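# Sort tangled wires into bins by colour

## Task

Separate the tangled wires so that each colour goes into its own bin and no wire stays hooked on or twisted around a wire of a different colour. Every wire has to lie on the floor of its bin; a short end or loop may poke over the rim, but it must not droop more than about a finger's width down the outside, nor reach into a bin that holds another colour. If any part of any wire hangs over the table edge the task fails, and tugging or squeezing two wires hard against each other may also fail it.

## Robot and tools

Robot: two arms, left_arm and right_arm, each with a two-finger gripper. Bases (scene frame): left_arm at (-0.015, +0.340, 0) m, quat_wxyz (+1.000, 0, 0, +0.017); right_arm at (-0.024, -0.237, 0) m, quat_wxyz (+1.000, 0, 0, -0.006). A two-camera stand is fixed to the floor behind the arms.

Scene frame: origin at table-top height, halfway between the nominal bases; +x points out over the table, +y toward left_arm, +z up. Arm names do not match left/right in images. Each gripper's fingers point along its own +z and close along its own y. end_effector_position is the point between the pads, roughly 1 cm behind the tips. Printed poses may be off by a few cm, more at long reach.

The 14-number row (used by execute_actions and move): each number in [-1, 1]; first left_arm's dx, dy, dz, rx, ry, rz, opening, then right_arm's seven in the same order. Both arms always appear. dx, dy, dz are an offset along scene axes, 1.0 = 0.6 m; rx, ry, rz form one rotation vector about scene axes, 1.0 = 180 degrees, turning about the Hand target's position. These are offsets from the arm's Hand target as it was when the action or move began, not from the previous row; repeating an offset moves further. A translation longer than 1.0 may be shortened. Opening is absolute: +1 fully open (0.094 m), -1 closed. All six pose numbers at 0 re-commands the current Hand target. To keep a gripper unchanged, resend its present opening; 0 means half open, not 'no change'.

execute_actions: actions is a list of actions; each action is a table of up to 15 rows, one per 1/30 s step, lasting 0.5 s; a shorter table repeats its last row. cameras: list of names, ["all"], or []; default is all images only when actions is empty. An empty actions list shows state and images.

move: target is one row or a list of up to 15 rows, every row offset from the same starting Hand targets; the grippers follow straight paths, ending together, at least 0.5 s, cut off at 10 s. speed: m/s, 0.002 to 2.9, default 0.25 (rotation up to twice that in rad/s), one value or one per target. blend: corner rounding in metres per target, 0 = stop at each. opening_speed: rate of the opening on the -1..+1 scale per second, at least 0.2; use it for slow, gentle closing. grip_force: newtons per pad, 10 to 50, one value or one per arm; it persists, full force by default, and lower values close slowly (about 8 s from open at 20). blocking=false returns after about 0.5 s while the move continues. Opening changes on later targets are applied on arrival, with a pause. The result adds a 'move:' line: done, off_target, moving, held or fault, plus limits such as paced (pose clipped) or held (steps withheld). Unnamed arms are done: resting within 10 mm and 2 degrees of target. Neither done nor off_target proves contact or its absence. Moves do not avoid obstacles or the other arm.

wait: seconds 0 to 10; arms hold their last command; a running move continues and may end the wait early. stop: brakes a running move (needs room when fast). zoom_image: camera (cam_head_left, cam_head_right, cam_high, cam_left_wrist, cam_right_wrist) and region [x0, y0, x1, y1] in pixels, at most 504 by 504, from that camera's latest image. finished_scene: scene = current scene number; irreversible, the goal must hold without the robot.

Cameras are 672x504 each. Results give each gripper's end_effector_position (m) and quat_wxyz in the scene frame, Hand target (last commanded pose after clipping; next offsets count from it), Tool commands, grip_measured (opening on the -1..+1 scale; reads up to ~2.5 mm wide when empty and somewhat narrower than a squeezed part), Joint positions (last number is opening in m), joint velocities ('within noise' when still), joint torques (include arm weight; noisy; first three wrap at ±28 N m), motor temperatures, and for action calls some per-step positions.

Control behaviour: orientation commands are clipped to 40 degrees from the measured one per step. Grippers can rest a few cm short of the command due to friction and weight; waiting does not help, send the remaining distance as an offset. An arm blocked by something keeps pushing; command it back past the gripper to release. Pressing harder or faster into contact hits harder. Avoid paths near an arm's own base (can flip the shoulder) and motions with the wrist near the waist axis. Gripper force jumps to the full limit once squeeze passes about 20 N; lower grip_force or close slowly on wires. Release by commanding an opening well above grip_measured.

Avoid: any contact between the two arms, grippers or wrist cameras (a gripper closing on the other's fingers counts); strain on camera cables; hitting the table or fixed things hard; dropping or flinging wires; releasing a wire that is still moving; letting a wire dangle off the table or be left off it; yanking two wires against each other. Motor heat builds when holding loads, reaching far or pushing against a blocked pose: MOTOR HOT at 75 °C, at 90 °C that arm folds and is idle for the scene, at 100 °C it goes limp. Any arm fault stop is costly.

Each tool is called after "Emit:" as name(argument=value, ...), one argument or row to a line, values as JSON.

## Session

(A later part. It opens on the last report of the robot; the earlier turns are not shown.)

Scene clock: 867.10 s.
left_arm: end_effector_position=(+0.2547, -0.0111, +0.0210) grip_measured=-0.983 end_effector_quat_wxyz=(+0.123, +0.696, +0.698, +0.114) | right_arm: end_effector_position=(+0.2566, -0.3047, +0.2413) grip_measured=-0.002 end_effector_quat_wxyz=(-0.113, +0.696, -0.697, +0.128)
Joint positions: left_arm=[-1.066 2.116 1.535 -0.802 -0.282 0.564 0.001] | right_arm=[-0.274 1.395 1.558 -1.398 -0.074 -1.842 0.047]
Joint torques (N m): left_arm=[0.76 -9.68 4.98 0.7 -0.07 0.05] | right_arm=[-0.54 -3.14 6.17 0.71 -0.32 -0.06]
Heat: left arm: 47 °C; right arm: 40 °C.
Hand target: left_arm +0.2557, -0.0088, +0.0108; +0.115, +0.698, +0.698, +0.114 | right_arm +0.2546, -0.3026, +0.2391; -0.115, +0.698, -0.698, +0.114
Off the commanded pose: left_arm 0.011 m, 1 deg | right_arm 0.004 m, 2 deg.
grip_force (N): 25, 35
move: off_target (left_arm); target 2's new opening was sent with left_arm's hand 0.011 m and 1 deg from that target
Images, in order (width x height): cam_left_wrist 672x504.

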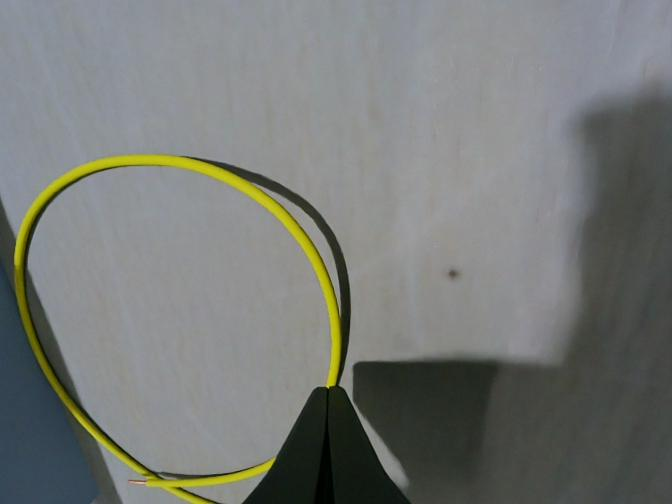

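Emit:
move(
  target=[
    [0,0,0,0,0,0,-0.6,0,0,0,0,0,0,0],
    [0,0.0,-0.02,0,0,0,-0.6,0,0,0,0,0,0,0],
    [0,0.0,-0.02,0,0,0,-1,0,0,0,0,0,0,0],
  ],
  speed=0.04,
  opening_speed=0.4,
  cameras=["cam_left_wrist"],
)

Emit:
move(
  target=[0,0.0,0.15,0,0,0,-1,0,0,0,0,0,0,0],
  speed=0.06,
  cameras=["cam_left_wrist"],
)

Scene clock: 879.67 s.
left_arm: end_effector_position=(+0.2553, -0.0122, +0.0112) grip_measured=-0.983 end_effector_quat_wxyz=(+0.125, +0.696, +0.698, +0.114) | right_arm: end_effector_position=(+0.2566, -0.3047, +0.2413) grip_measured=-0.002 end_effector_quat_wxyz=(-0.113, +0.696, -0.697, +0.128)
Joint positions: left_arm=[-1.066 2.129 1.514 -0.762 -0.282 0.564 0.001] | right_arm=[-0.274 1.395 1.558 -1.398 -0.074 -1.842 0.047]
Joint torques (N m): left_arm=[0.55 -9.33 4.75 0.73 -0.07 -0.01] | right_arm=[-0.53 -3.14 6.17 0.71 -0.32 -0.05]
Motor temperatures (°C): left_arm=[33 46 47 39 32 33 35] | right_arm=[31 37 40 38 34 32 34]
Heat: left arm: 47 °C; right arm: 40 °C.
Hand target: left_arm +0.2557, -0.0087, -0.0012; +0.115, +0.698, +0.698, +0.114 | right_arm +0.2546, -0.3026, +0.2391; -0.115, +0.698, -0.698, +0.114
Off the commanded pose: left_arm 0.013 m, 1 deg | right_arm 0.004 m, 2 deg.
grip_force (N): 25, 35
move: off_target (left_arm); target 3's new opening was sent with left_arm's hand 0.013 m and 1 deg from that target
Images, in order (width x height): cam_left_wrist 672x504.

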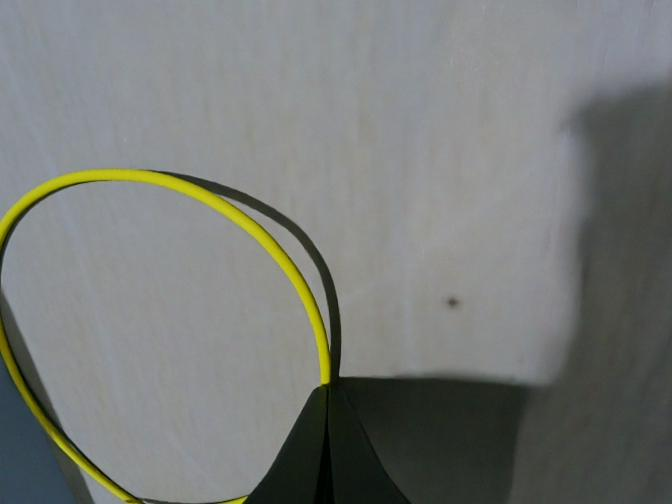

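Scene clock: 881.83 s.
left_arm: end_effector_position=(+0.2534, -0.0088, +0.0744) grip_measured=-0.983 end_effector_quat_wxyz=(+0.105, +0.699, +0.697, +0.119) | right_arm: end_effector_position=(+0.2566, -0.3047, +0.2413) grip_measured=-0.002 end_effector_quat_wxyz=(-0.113, +0.696, -0.697, +0.128)
Joint positions: left_arm=[-1.066 2.088 1.716 -1.047 -0.282 0.564 0.001] | right_arm=[-0.274 1.395 1.558 -1.398 -0.074 -1.842 0.047]
Joint torques (N m): left_arm=[0.5 -13.15 7.09 0.31 -0.1 0.02] | right_arm=[-0.55 -3.12 6.17 0.71 -0.32 -0.06]
Heat: left arm: 47 °C; right arm: 40 °C.
Hand target: left_arm +0.2557, -0.0087, +0.0887; +0.115, +0.698, +0.698, +0.114 | right_arm +0.2546, -0.3026, +0.2391; -0.115, +0.698, -0.698, +0.114
Off the commanded pose: left_arm 0.015 m, 1 deg | right_arm 0.004 m, 2 deg.
grip_force (N): 25, 35
move: off_target (left_arm)
Images, in order (width x height): cam_left_wrist 672x504.

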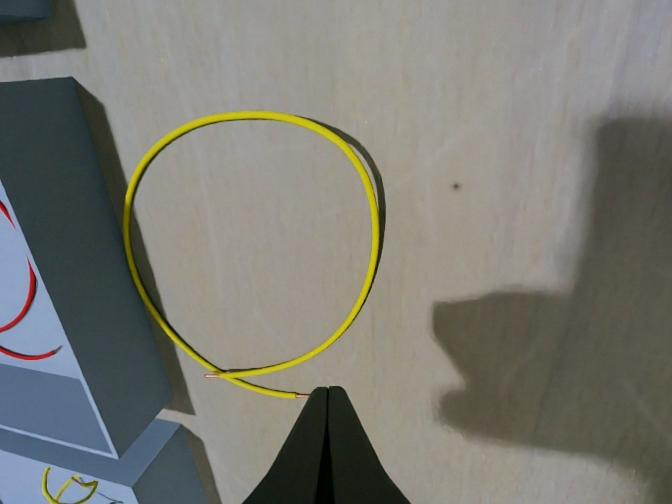

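Emit:
move(
  target=[
    [0.004,-0.03,0,0,0,0,-0.5,0,0,0,0,0,0,0],
    [0.004,-0.03,-0.14,0,0,0,-0.5,0,0,0,0,0,0,0],
  ],
  speed=0.08,
  cameras=["cam_left_wrist"],
)

Scene clock: 895.33 s.
left_arm: end_effector_position=(+0.2614, -0.0257, +0.0153) grip_measured=-0.503 end_effector_quat_wxyz=(+0.121, +0.697, +0.698, +0.115) | right_arm: end_effector_position=(+0.2566, -0.3047, +0.2413) grip_measured=-0.002 end_effector_quat_wxyz=(-0.113, +0.696, -0.697, +0.128)
Joint positions: left_arm=[-1.069 2.185 1.624 -0.827 -0.282 0.561 0.023] | right_arm=[-0.274 1.395 1.558 -1.398 -0.074 -1.842 0.047]
Joint torques (N m): left_arm=[-0.59 -10.13 4.9 0.72 -0.08 -0.1] | right_arm=[-0.54 -3.12 6.17 0.71 -0.32 -0.06]
Heat: left arm: 50 °C; right arm: 40 °C.
Hand target: left_arm +0.2581, -0.0267, +0.0047; +0.115, +0.698, +0.698, +0.114 | right_arm +0.2546, -0.3026, +0.2391; -0.115, +0.698, -0.698, +0.114
Off the commanded pose: left_arm 0.011 m, 1 deg | right_arm 0.004 m, 2 deg.
grip_force (N): 25, 35
move: off_target (left_arm)
Images, in order (width x height): cam_left_wrist 672x504.

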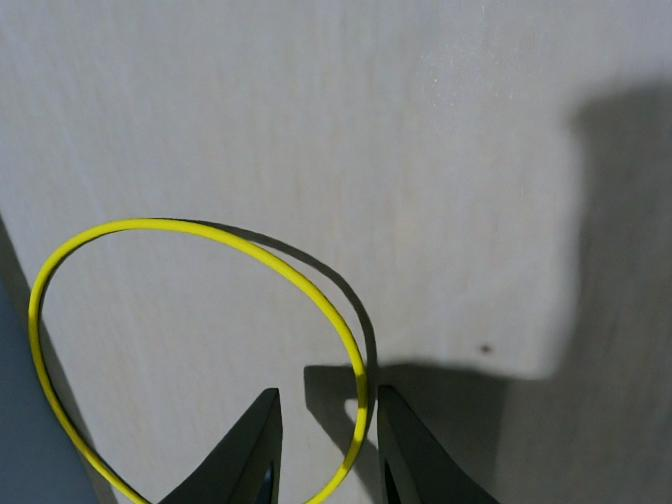

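Between fingers now. Close and lift.

Emit:
move(
  target=[0,-0.004,-0.005,0,0,0,-1,0,0,0,0,0,0,0],
  opening_speed=0.4,
)

Emit:
move(
  target=[-0.02,0.0,0.2,0,0,0,-1,0,0,0,0,0,0,0],
  speed=0.06,
  cameras=["cam_left_wrist","cam_high"],
)

Scene clock: 903.97 s.
left_arm: end_effector_position=(+0.2616, -0.0259, +0.0122) grip_measured=-0.983 end_effector_quat_wxyz=(+0.119, +0.696, +0.698, +0.115) | right_arm: end_effector_position=(+0.2566, -0.3047, +0.2413) grip_measured=-0.002 end_effector_quat_wxyz=(-0.113, +0.696, -0.697, +0.128)
Joint positions: left_arm=[-1.069 2.193 1.624 -0.822 -0.282 0.559 0.001] | right_arm=[-0.274 1.395 1.558 -1.398 -0.074 -1.842 0.047]
Joint torques (N m): left_arm=[-0.98 -9.89 5.33 0.72 -0.08 -0.09] | right_arm=[-0.54 -3.14 6.16 0.7 -0.31 -0.06]
Heat: left arm: 50 °C; right arm: 40 °C.
Hand target: left_arm +0.2581, -0.0292, +0.0017; +0.115, +0.698, +0.698, +0.114 | right_arm +0.2546, -0.3026, +0.2391; -0.115, +0.698, -0.698, +0.114
Off the commanded pose: left_arm 0.012 m, 1 deg | right_arm 0.004 m, 2 deg.
grip_force (N): 25, 35
move: off_target (left_arm)

Scene clock: 906.63 s.
left_arm: end_effector_position=(+0.2487, -0.0275, +0.1063) grip_measured=-0.983 end_effector_quat_wxyz=(+0.103, +0.700, +0.697, +0.117) | right_arm: end_effector_position=(+0.2566, -0.3047, +0.2413) grip_measured=-0.002 end_effector_quat_wxyz=(-0.113, +0.696, -0.697, +0.128)
Joint positions: left_arm=[-1.096 2.147 1.937 -1.221 -0.282 0.533 0.001] | right_arm=[-0.274 1.395 1.558 -1.398 -0.074 -1.842 0.047]
Joint torques (N m): left_arm=[-0.65 -13.76 7.06 0.22 -0.14 -0.11] | right_arm=[-0.53 -3.14 6.19 0.71 -0.32 -0.06]
Heat: left arm: 50 °C; right arm: 40 °C.
Hand target: left_arm +0.2462, -0.0291, +0.1217; +0.115, +0.698, +0.698, +0.114 | right_arm +0.2546, -0.3026, +0.2391; -0.115, +0.698, -0.698, +0.114
Off the commanded pose: left_arm 0.016 m, 1 deg | right_arm 0.004 m, 2 deg.
grip_force (N): 25, 35
move: off_target (left_arm)
Images, in order (width x height): cam_high 672x504, cam_left_wrist 672x504.

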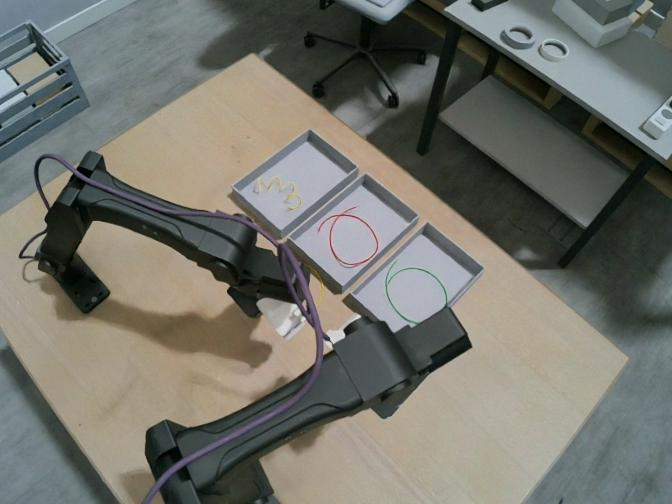

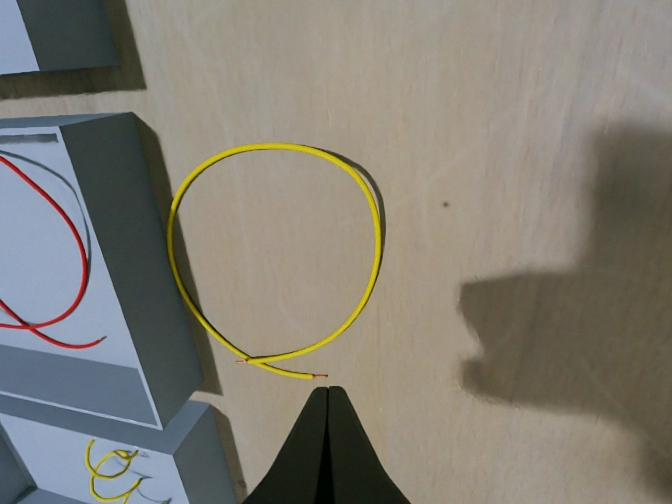

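Emit:
move(
  target=[
    [0.005,-0.03,0,0,0,0,-0.4,0,0,0,0,0,0,0],
    [0.005,-0.03,-0.203,0,0,0,-0.4,0,0,0,0,0,0,0],
  ],
  speed=0.08,
  cameras=["cam_left_wrist"],
)

Scene clock: 926.00 s.
left_arm: end_effector_position=(+0.2520, -0.0477, +0.0130) grip_measured=-0.403 end_effector_quat_wxyz=(+0.123, +0.697, +0.698, +0.111) | right_arm: end_effector_position=(+0.2566, -0.3047, +0.2413) grip_measured=-0.002 end_effector_quat_wxyz=(-0.113, +0.696, -0.697, +0.128)
Joint positions: left_arm=[-1.111 2.241 1.707 -0.86 -0.282 0.518 0.028] | right_arm=[-0.274 1.395 1.558 -1.398 -0.074 -1.842 0.047]
Joint torques (N m): left_arm=[-0.51 -10.17 4.88 0.7 -0.11 -0.07] | right_arm=[-0.54 -3.15 6.17 0.71 -0.32 -0.06]
Heat: left arm: 50 °C; right arm: 41 °C.
Hand target: left_arm +0.2491, -0.0472, +0.0000; +0.115, +0.698, +0.698, +0.114 | right_arm +0.2546, -0.3026, +0.2391; -0.115, +0.698, -0.698, +0.114
Off the commanded pose: left_arm 0.013 m, 1 deg | right_arm 0.004 m, 2 deg.
grip_force (N): 25, 35
move: off_target (left_arm)
Images, in order (width x height): cam_left_wrist 672x504.

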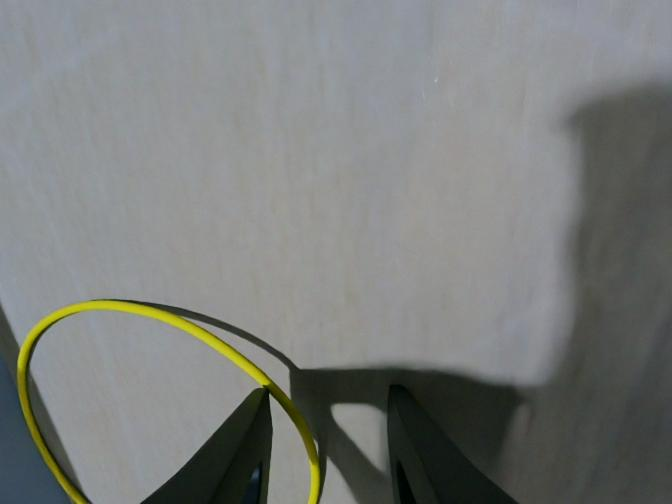

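Emit:
move(
  target=[
    [0.002,0.012,0.006,0,0,0,-0.4,0,0,0,0,0,0,0],
    [0.002,0.012,0.006,0,0,0,-1,0,0,0,0,0,0,0],
  ],
  speed=0.04,
  opening_speed=0.4,
  cameras=["cam_left_wrist"],
)

Scene clock: 937.03 s.
left_arm: end_effector_position=(+0.2500, -0.0441, +0.0082) grip_measured=-0.983 end_effector_quat_wxyz=(+0.120, +0.697, +0.698, +0.112) | right_arm: end_effector_position=(+0.2566, -0.3047, +0.2413) grip_measured=-0.002 end_effector_quat_wxyz=(-0.113, +0.696, -0.697, +0.128)
Joint positions: left_arm=[-1.111 2.236 1.681 -0.845 -0.282 0.518 0.001] | right_arm=[-0.274 1.395 1.558 -1.398 -0.074 -1.842 0.047]
Joint torques (N m): left_arm=[0.39 -11.95 4.48 0.62 -0.14 0.02] | right_arm=[-0.53 -3.14 6.16 0.71 -0.32 -0.06]
Motor temperatures (°C): left_arm=[33 52 47 37 32 33 35] | right_arm=[31 35 41 37 34 32 34]
Heat: left arm: 52 °C; right arm: 41 °C.
Hand target: left_arm +0.2503, -0.0400, +0.0035; +0.115, +0.698, +0.698, +0.114 | right_arm +0.2546, -0.3026, +0.2391; -0.115, +0.698, -0.698, +0.114
Off the commanded pose: left_arm 0.006 m, 1 deg | right_arm 0.004 m, 2 deg.
grip_force (N): 25, 35
move: done; target 2's new opening was sent with left_arm's hand 0.011 m and 1 deg from that target
Images, in order (width x height): cam_left_wrist 672x504.

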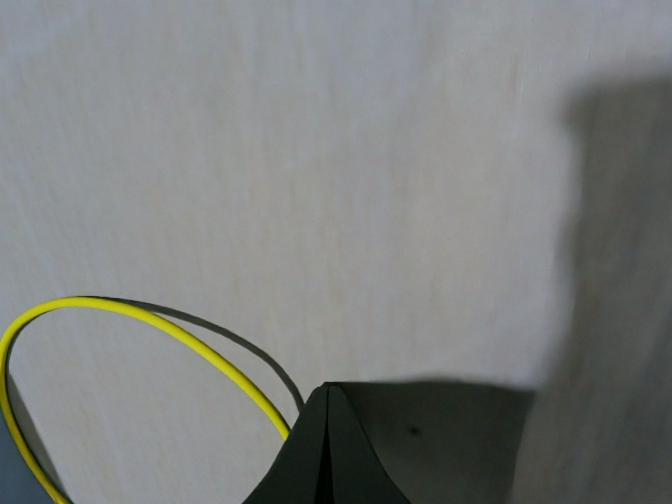

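Emit:
move(
  target=[
    [0,0,0.12,0,0,0,-1,0,0,0,0,0,0,0],
    [0.0,0.02,0.14,0,0,0,-0.3,0,0,0,0,0,0,0],
  ],
  speed=0.1,
  cameras=["cam_left_wrist","cam_high"],
)

Scene clock: 963.93 s.
left_arm: end_effector_position=(+0.2517, -0.0350, +0.0829) grip_measured=-0.303 end_effector_quat_wxyz=(+0.120, +0.696, +0.699, +0.112) | right_arm: end_effector_position=(+0.2566, -0.3047, +0.2413) grip_measured=-0.002 end_effector_quat_wxyz=(-0.113, +0.696, -0.697, +0.128)
Joint positions: left_arm=[-1.098 2.146 1.837 -1.087 -0.282 0.528 0.033] | right_arm=[-0.274 1.395 1.558 -1.398 -0.074 -1.842 0.047]
Joint torques (N m): left_arm=[0.38 -13.2 4.94 0.33 -0.13 0.06] | right_arm=[-0.54 -3.15 6.17 0.71 -0.32 -0.06]
Heat: left arm: 53 °C; right arm: 41 °C.
Hand target: left_arm +0.2502, -0.0280, +0.0875; +0.115, +0.698, +0.698, +0.114 | right_arm +0.2546, -0.3026, +0.2391; -0.115, +0.698, -0.698, +0.114
Off the commanded pose: left_arm 0.008 m, 1 deg | right_arm 0.004 m, 2 deg.
grip_force (N): 25, 35
move: done
Images, in order (width x height): cam_high 672x504, cam_left_wrist 672x504.

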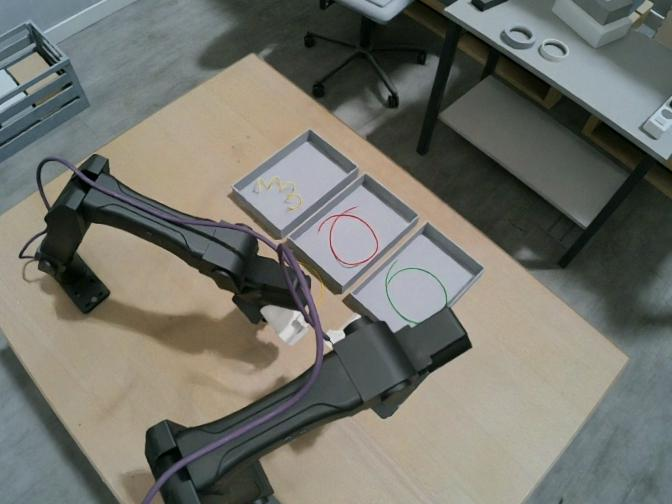

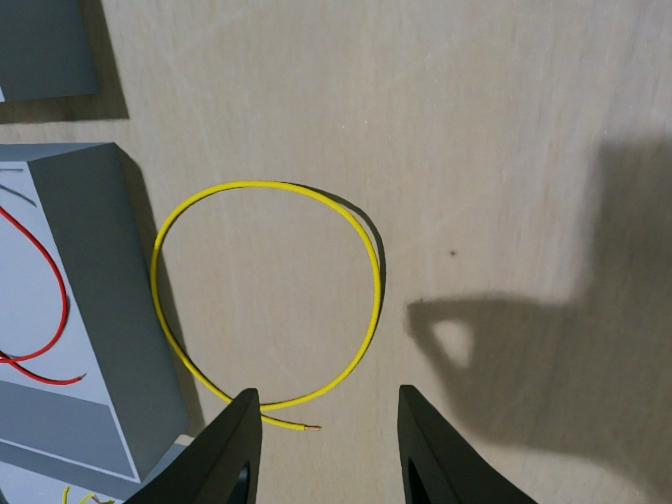

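Emit:
move(
  target=[
    [0,-0.007,-0.143,0,0,0,-0.4,0,0,0,0,0,0,0],
  ],
  speed=0.08,
  cameras=["cam_left_wrist"],
)

Emit:
zoom_image(
  camera="cam_left_wrist",
  region=[180, 254, 480, 504],
)

Scene clock: 976.90 s.
left_arm: end_effector_position=(+0.2509, -0.0336, +0.0130) grip_measured=-0.397 end_effector_quat_wxyz=(+0.122, +0.696, +0.699, +0.112) | right_arm: end_effector_position=(+0.2566, -0.3047, +0.2413) grip_measured=-0.002 end_effector_quat_wxyz=(-0.113, +0.696, -0.697, +0.128)
Joint positions: left_arm=[-1.098 2.192 1.627 -0.827 -0.282 0.528 0.028] | right_arm=[-0.274 1.395 1.558 -1.398 -0.074 -1.842 0.047]
Joint torques (N m): left_arm=[0.14 -10.15 4.85 0.68 -0.15 0] | right_arm=[-0.54 -3.14 6.16 0.71 -0.31 -0.06]
Heat: left arm: 54 °C; right arm: 41 °C.
Hand target: left_arm +0.2502, -0.0322, +0.0017; +0.115, +0.698, +0.698, +0.114 | right_arm +0.2546, -0.3026, +0.2391; -0.115, +0.698, -0.698, +0.114
Off the commanded pose: left_arm 0.011 m, 1 deg | right_arm 0.004 m, 2 deg.
grip_force (N): 25, 35
move: off_target (left_arm)
Images, in order (width x height): cam_left_wrist 672x504.

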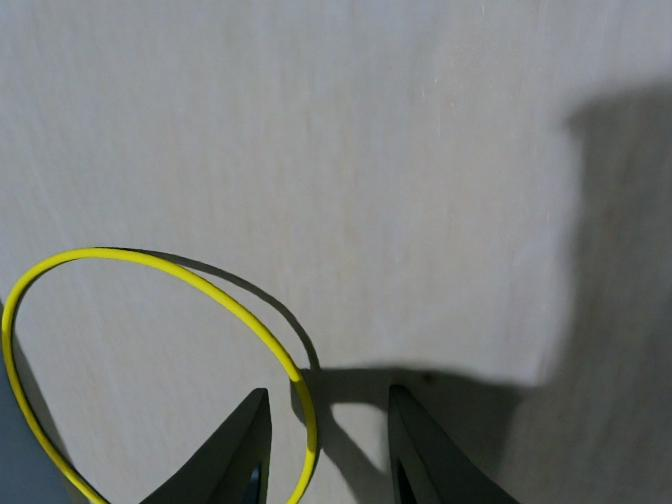

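Scaled by 1.680 from the camera's 672x504 image, which has a finer 960x720 frame.

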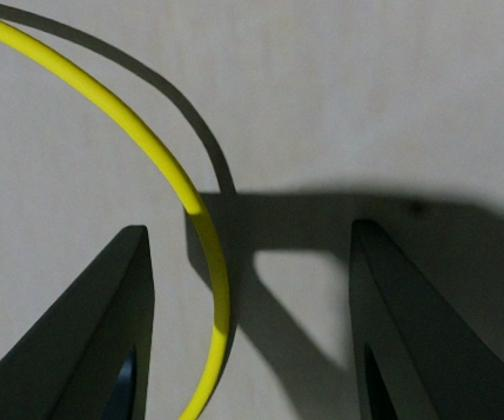

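Emit:
move(
  target=[
    [0.004,-0.006,-0.013,0,0,0,-0.4,0,0,0,0,0,0,0],
    [0.004,-0.006,-0.013,0,0,0,-1,0,0,0,0,0,0,0],
  ],
  speed=0.04,
  opening_speed=0.4,
  cameras=["cam_left_wrist"],
)

Emit:
zoom_image(
  camera="cam_left_wrist",
  region=[180, 254, 480, 504],
)

Scene clock: 993.00 s.
left_arm: end_effector_position=(+0.2531, -0.0359, +0.0082) grip_measured=-0.948 end_effector_quat_wxyz=(+0.126, +0.695, +0.699, +0.113) | right_arm: end_effector_position=(+0.2566, -0.3047, +0.2413) grip_measured=-0.002 end_effector_quat_wxyz=(-0.113, +0.696, -0.697, +0.128)
Joint positions: left_arm=[-1.098 2.206 1.627 -0.807 -0.287 0.528 0.002] | right_arm=[-0.274 1.395 1.558 -1.398 -0.074 -1.842 0.047]
Joint torques (N m): left_arm=[0.16 -9.25 5.56 0.62 -0.04 0.01] | right_arm=[-0.54 -3.14 6.17 0.71 -0.32 -0.06]
Heat: left arm: 51 °C; right arm: 41 °C.
Hand target: left_arm +0.2527, -0.0359, -0.0060; +0.115, +0.698, +0.698, +0.114 | right_arm +0.2546, -0.3026, +0.2391; -0.115, +0.698, -0.698, +0.114
Off the commanded pose: left_arm 0.014 m, 1 deg | right_arm 0.004 m, 2 deg.
grip_force (N): 25, 35
move: off_target (left_arm); target 2's new opening was sent with left_arm's hand 0.018 m and 1 deg from that target
Images, in order (width x height): cam_left_wrist 672x504.

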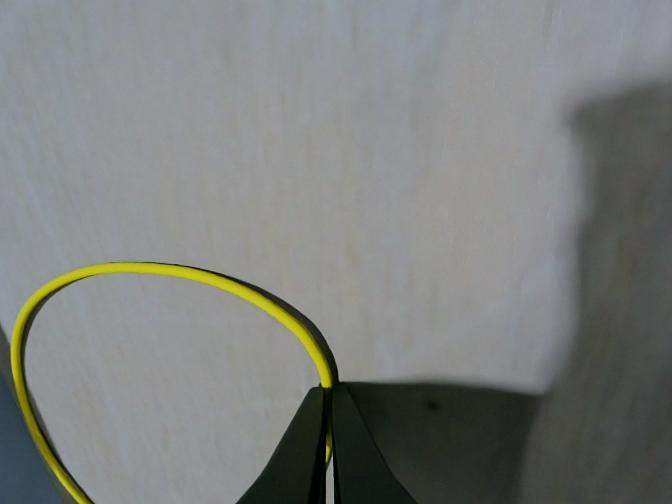

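Scaled by 1.680 from the camera's 672x504 image, which has a finer 960x720 frame.

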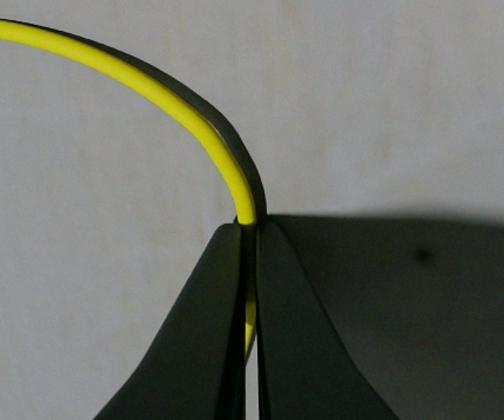

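Emit:
move(
  target=[
    [0,0.02,0.2,0,0,0,-1,0,0,0,0,0,0,0],
    [0.02,0.15,0.42,0,0,0,-1,0,0,0,0,0,0,0],
    [0.1,0.38,0.45,0,0,0,-1,0,0,0,0,0,0,0],
  ],
  speed=0.1,
  blend=0.04,
  cameras=["cam_left_wrist","cam_high","cam_head_right"],
)

Scene clock: 1010.07 s.
left_arm: end_effector_position=(+0.3200, +0.1891, +0.2620) grip_measured=-0.950 end_effector_quat_wxyz=(+0.118, +0.694, +0.700, +0.118) | right_arm: end_effector_position=(+0.2566, -0.3047, +0.2413) grip_measured=-0.002 end_effector_quat_wxyz=(-0.113, +0.696, -0.697, +0.128)
Joint positions: left_arm=[-0.54 1.776 2.043 -1.543 -0.162 1.081 0.002] | right_arm=[-0.274 1.395 1.558 -1.398 -0.074 -1.842 0.047]
Joint torques (N m): left_arm=[0.31 -9.54 4.37 0.57 0.02 0.03] | right_arm=[-0.54 -3.15 6.16 0.71 -0.32 -0.06]
Heat: left arm: 53 °C; right arm: 41 °C.
Hand target: left_arm +0.3127, +0.1921, +0.2640; +0.115, +0.698, +0.698, +0.114 | right_arm +0.2546, -0.3026, +0.2391; -0.115, +0.698, -0.698, +0.114
Off the commanded pose: left_arm 0.008 m, 1 deg | right_arm 0.004 m, 2 deg.
grip_force (N): 25, 35
move: done
Images, in order (width x height): cam_head_right 672x504, cam_high 672x504, cam_left_wrist 672x504.

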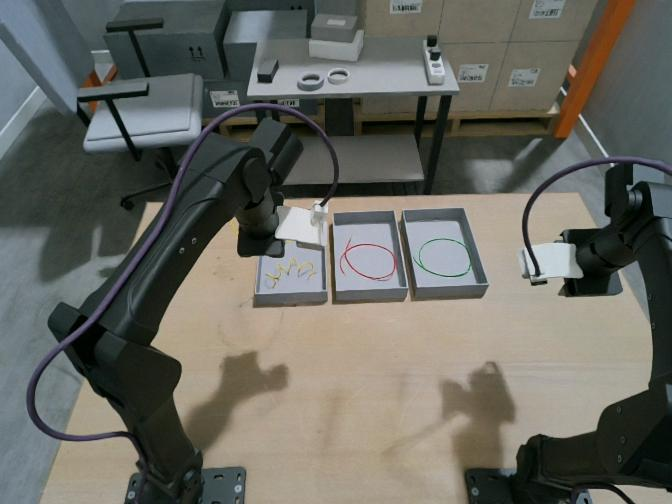

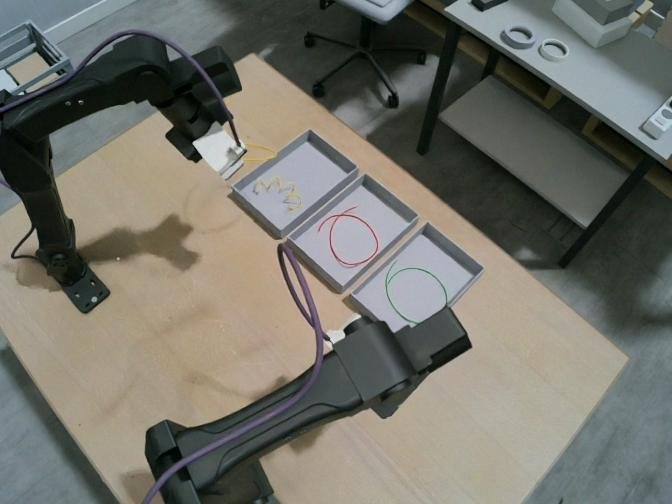

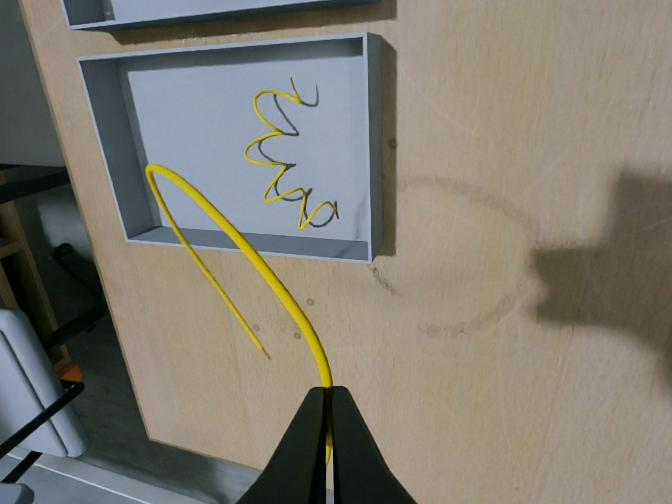

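Emit:
move(
  target=[
    [0.12,-0.06,-0.03,0,0,0,-1,0,0,0,0,0,0,0],
    [0.13,-0.06,-0.22,0,0,0,-1,0,0,0,0,0,0,0],
  ],
  speed=0.1,
  blend=0.02,
  cameras=["cam_left_wrist","cam_high","cam_head_right"],
)

Emit:
zoom_image(
  camera="cam_high",
  region=[190, 110, 370, 260],
)

Scene clock: 1025.43 s.
left_arm: end_effector_position=(+0.3906, +0.1545, +0.1243) grip_measured=-0.950 end_effector_quat_wxyz=(+0.103, +0.698, +0.699, +0.114) | right_arm: end_effector_position=(+0.2566, -0.3047, +0.2413) grip_measured=-0.002 end_effector_quat_wxyz=(-0.113, +0.696, -0.697, +0.128)
Joint positions: left_arm=[-0.53 1.992 1.769 -1.082 -0.159 1.096 0.002] | right_arm=[-0.274 1.395 1.558 -1.398 -0.074 -1.842 0.047]
Joint torques (N m): left_arm=[0.65 -12.97 4.96 0.81 0.05 0.06] | right_arm=[-0.53 -3.14 6.17 0.71 -0.32 -0.06]
Heat: left arm: 51 °C; right arm: 41 °C.
Hand target: left_arm +0.3906, +0.1562, +0.1319; +0.115, +0.698, +0.698, +0.114 | right_arm +0.2546, -0.3026, +0.2391; -0.115, +0.698, -0.698, +0.114
Off the commanded pose: left_arm 0.008 m, 1 deg | right_arm 0.004 m, 2 deg.
grip_force (N): 25, 35
move: done
Images, in order (width x height): cam_head_right 672x504, cam_high 672x504, cam_left_wrist 672x504.

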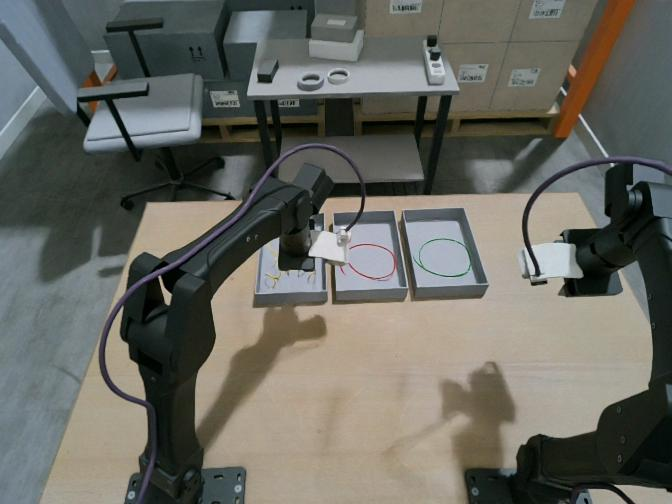

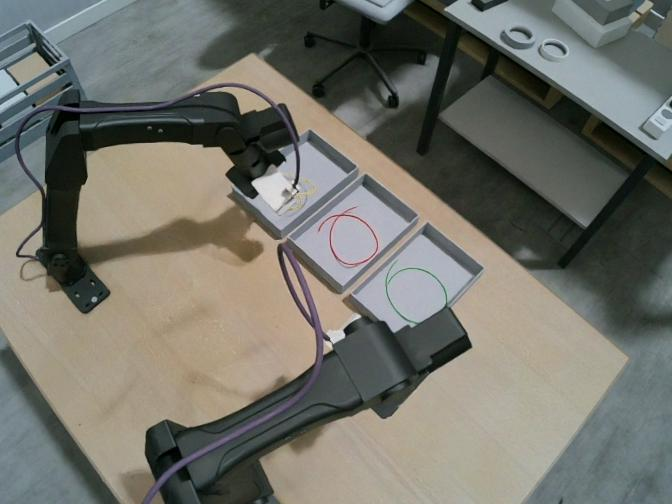

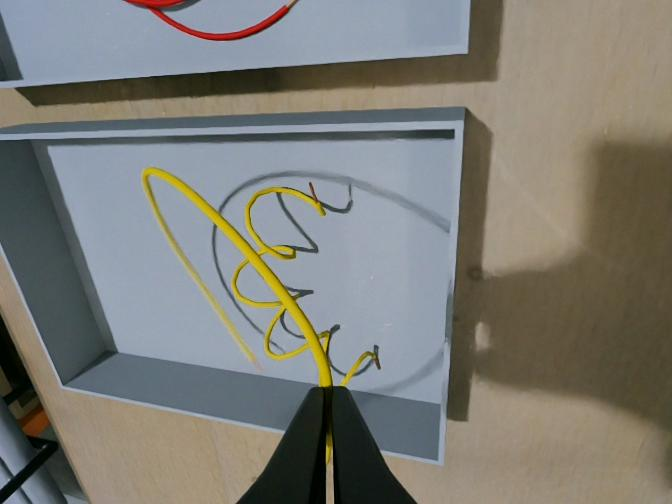

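Scaled by 2.800 from the camera's 672x504 image, which has a finer 960x720 frame.

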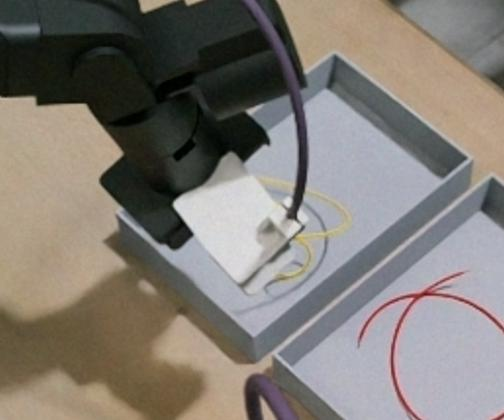

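Emit:
move(
  target=[
    [0.03,0.0,-0.08,0,0,0,-1,0,0,0,0,0,0,0],
    [0.04,0.01,-0.145,0,0,0,-1,0,0,0,0,0,0,0],
    [0.04,0.01,-0.145,0,0,0,-0.6,0,0,0,0,0,0,0],
  ],
  speed=0.08,
  opening_speed=0.3,
  cameras=["cam_left_wrist"],
)

Emit:
move(
  target=[
    [0.0,0.0,0.25,0,0,0,-0.6,0,0,0,0,0,0,0],
    [-0.25,0.15,0.35,0,0,0,-0.4,0,0,0,0,0,0,0],
  ],
  speed=0.12,
  blend=0.03,
  cameras=["cam_head_right","cam_head_left","cam_high","cam_left_wrist"],
)

Emit:
zoom_image(
  camera="cam_head_right",
  region=[240, 190, 500, 320],
)

Emit:
zoom_image(
  camera="cam_high",
  region=[210, 110, 490, 360],
)

Scene clock: 1047.67 s.
left_arm: end_effector_position=(+0.4157, +0.1609, +0.0555) grip_measured=-0.603 end_effector_quat_wxyz=(+0.122, +0.695, +0.699, +0.121) | right_arm: end_effector_position=(+0.2566, -0.3047, +0.2413) grip_measured=-0.002 end_effector_quat_wxyz=(-0.113, +0.696, -0.697, +0.128)
Joint positions: left_arm=[-0.488 2.062 1.584 -0.78 -0.149 1.135 0.019] | right_arm=[-0.274 1.395 1.558 -1.398 -0.074 -1.842 0.047]
Joint torques (N m): left_arm=[0.49 -9.52 5.03 0.9 0.05 0.04] | right_arm=[-0.53 -3.14 6.17 0.71 -0.32 -0.06]
Motor temperatures (°C): left_arm=[33 55 47 36 32 33 35] | right_arm=[31 35 41 37 34 32 34]
Heat: left arm: 55 °C; right arm: 41 °C.
Hand target: left_arm +0.4147, +0.1622, +0.0449; +0.115, +0.698, +0.698, +0.114 | right_arm +0.2546, -0.3026, +0.2391; -0.115, +0.698, -0.698, +0.114
Off the commanded pose: left_arm 0.011 m, 1 deg | right_arm 0.004 m, 2 deg.
grip_force (N): 25, 35
move: off_target (left_arm); target 3's new opening was sent with left_arm's hand 0.011 m and 1 deg from that target
Images, in order (width x height): cam_left_wrist 672x504.

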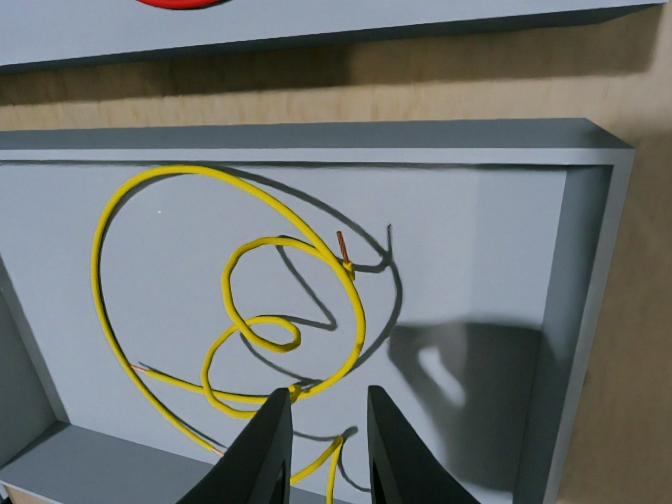

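Scene clock: 1051.50 s.
left_arm: end_effector_position=(+0.2726, +0.2486, +0.2587) grip_measured=-0.403 end_effector_quat_wxyz=(+0.127, +0.694, +0.698, +0.123) | right_arm: end_effector_position=(+0.2566, -0.3047, +0.2413) grip_measured=-0.002 end_effector_quat_wxyz=(-0.113, +0.696, -0.697, +0.128)
Joint positions: left_arm=[-0.421 1.473 1.696 -1.461 -0.127 1.2 0.028] | right_arm=[-0.274 1.395 1.558 -1.398 -0.074 -1.842 0.047]
Joint torques (N m): left_arm=[0.53 -5.83 4.48 0.56 0.03 0.06] | right_arm=[-0.54 -3.14 6.17 0.71 -0.31 -0.06]
Heat: left arm: 54 °C; right arm: 41 °C.
Hand target: left_arm +0.2646, +0.2521, +0.2550; +0.115, +0.698, +0.698, +0.114 | right_arm +0.2546, -0.3026, +0.2391; -0.115, +0.698, -0.698, +0.114
Off the commanded pose: left_arm 0.009 m, 2 deg | right_arm 0.004 m, 2 deg.
grip_force (N): 25, 35
move: done
Images, in order (width x height): cam_head_left 672x504, cam_head_right 672x504, cam_high 672x504, cam_left_wrist 672x504.

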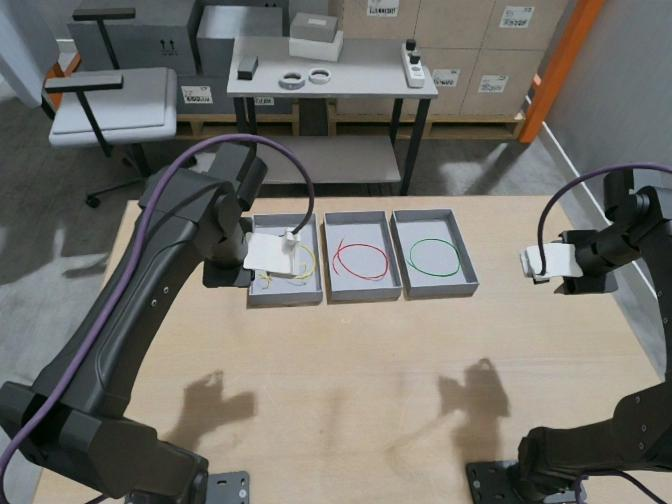

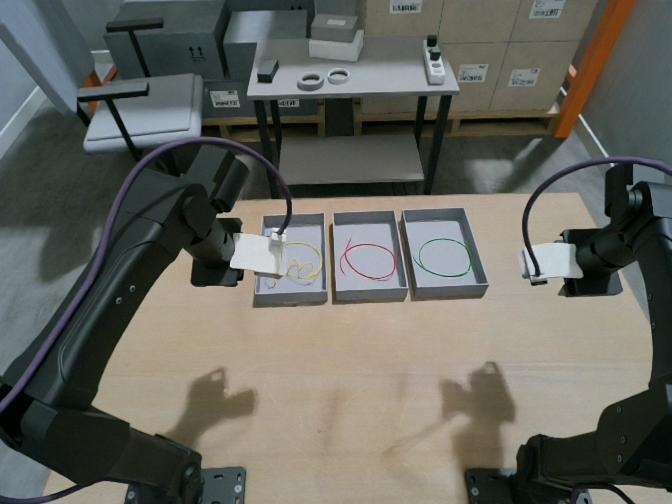

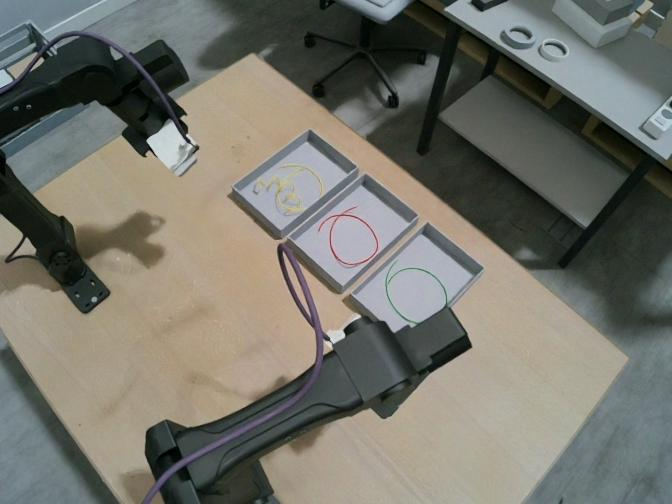

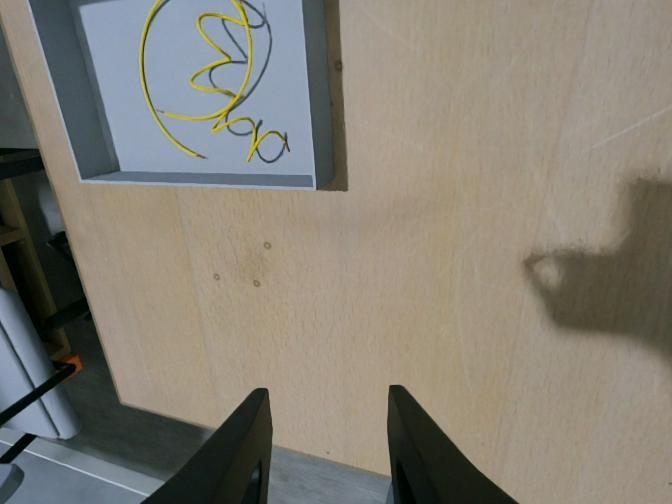

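Scaled by 1.938 from the camera's 672x504 image, which has a finer 960x720 frame.

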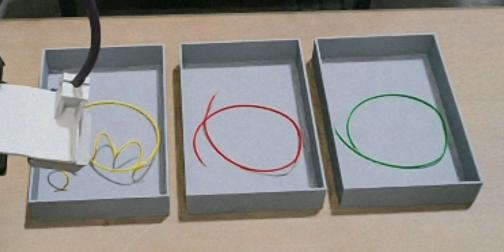

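Scaled by 1.800 from the camera's 672x504 image, which has a finer 960x720 frame.

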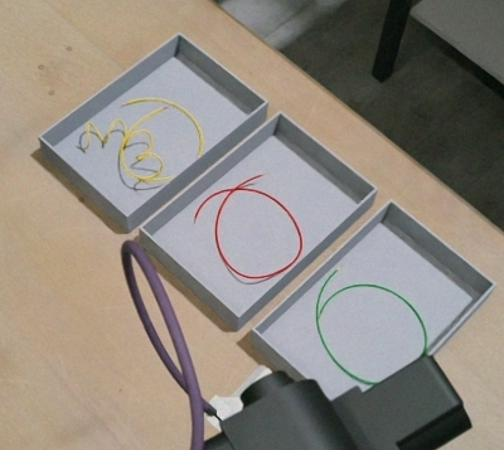

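Emit:
finished_scene(
  scene=2,
)

The scene is finished: the task was done.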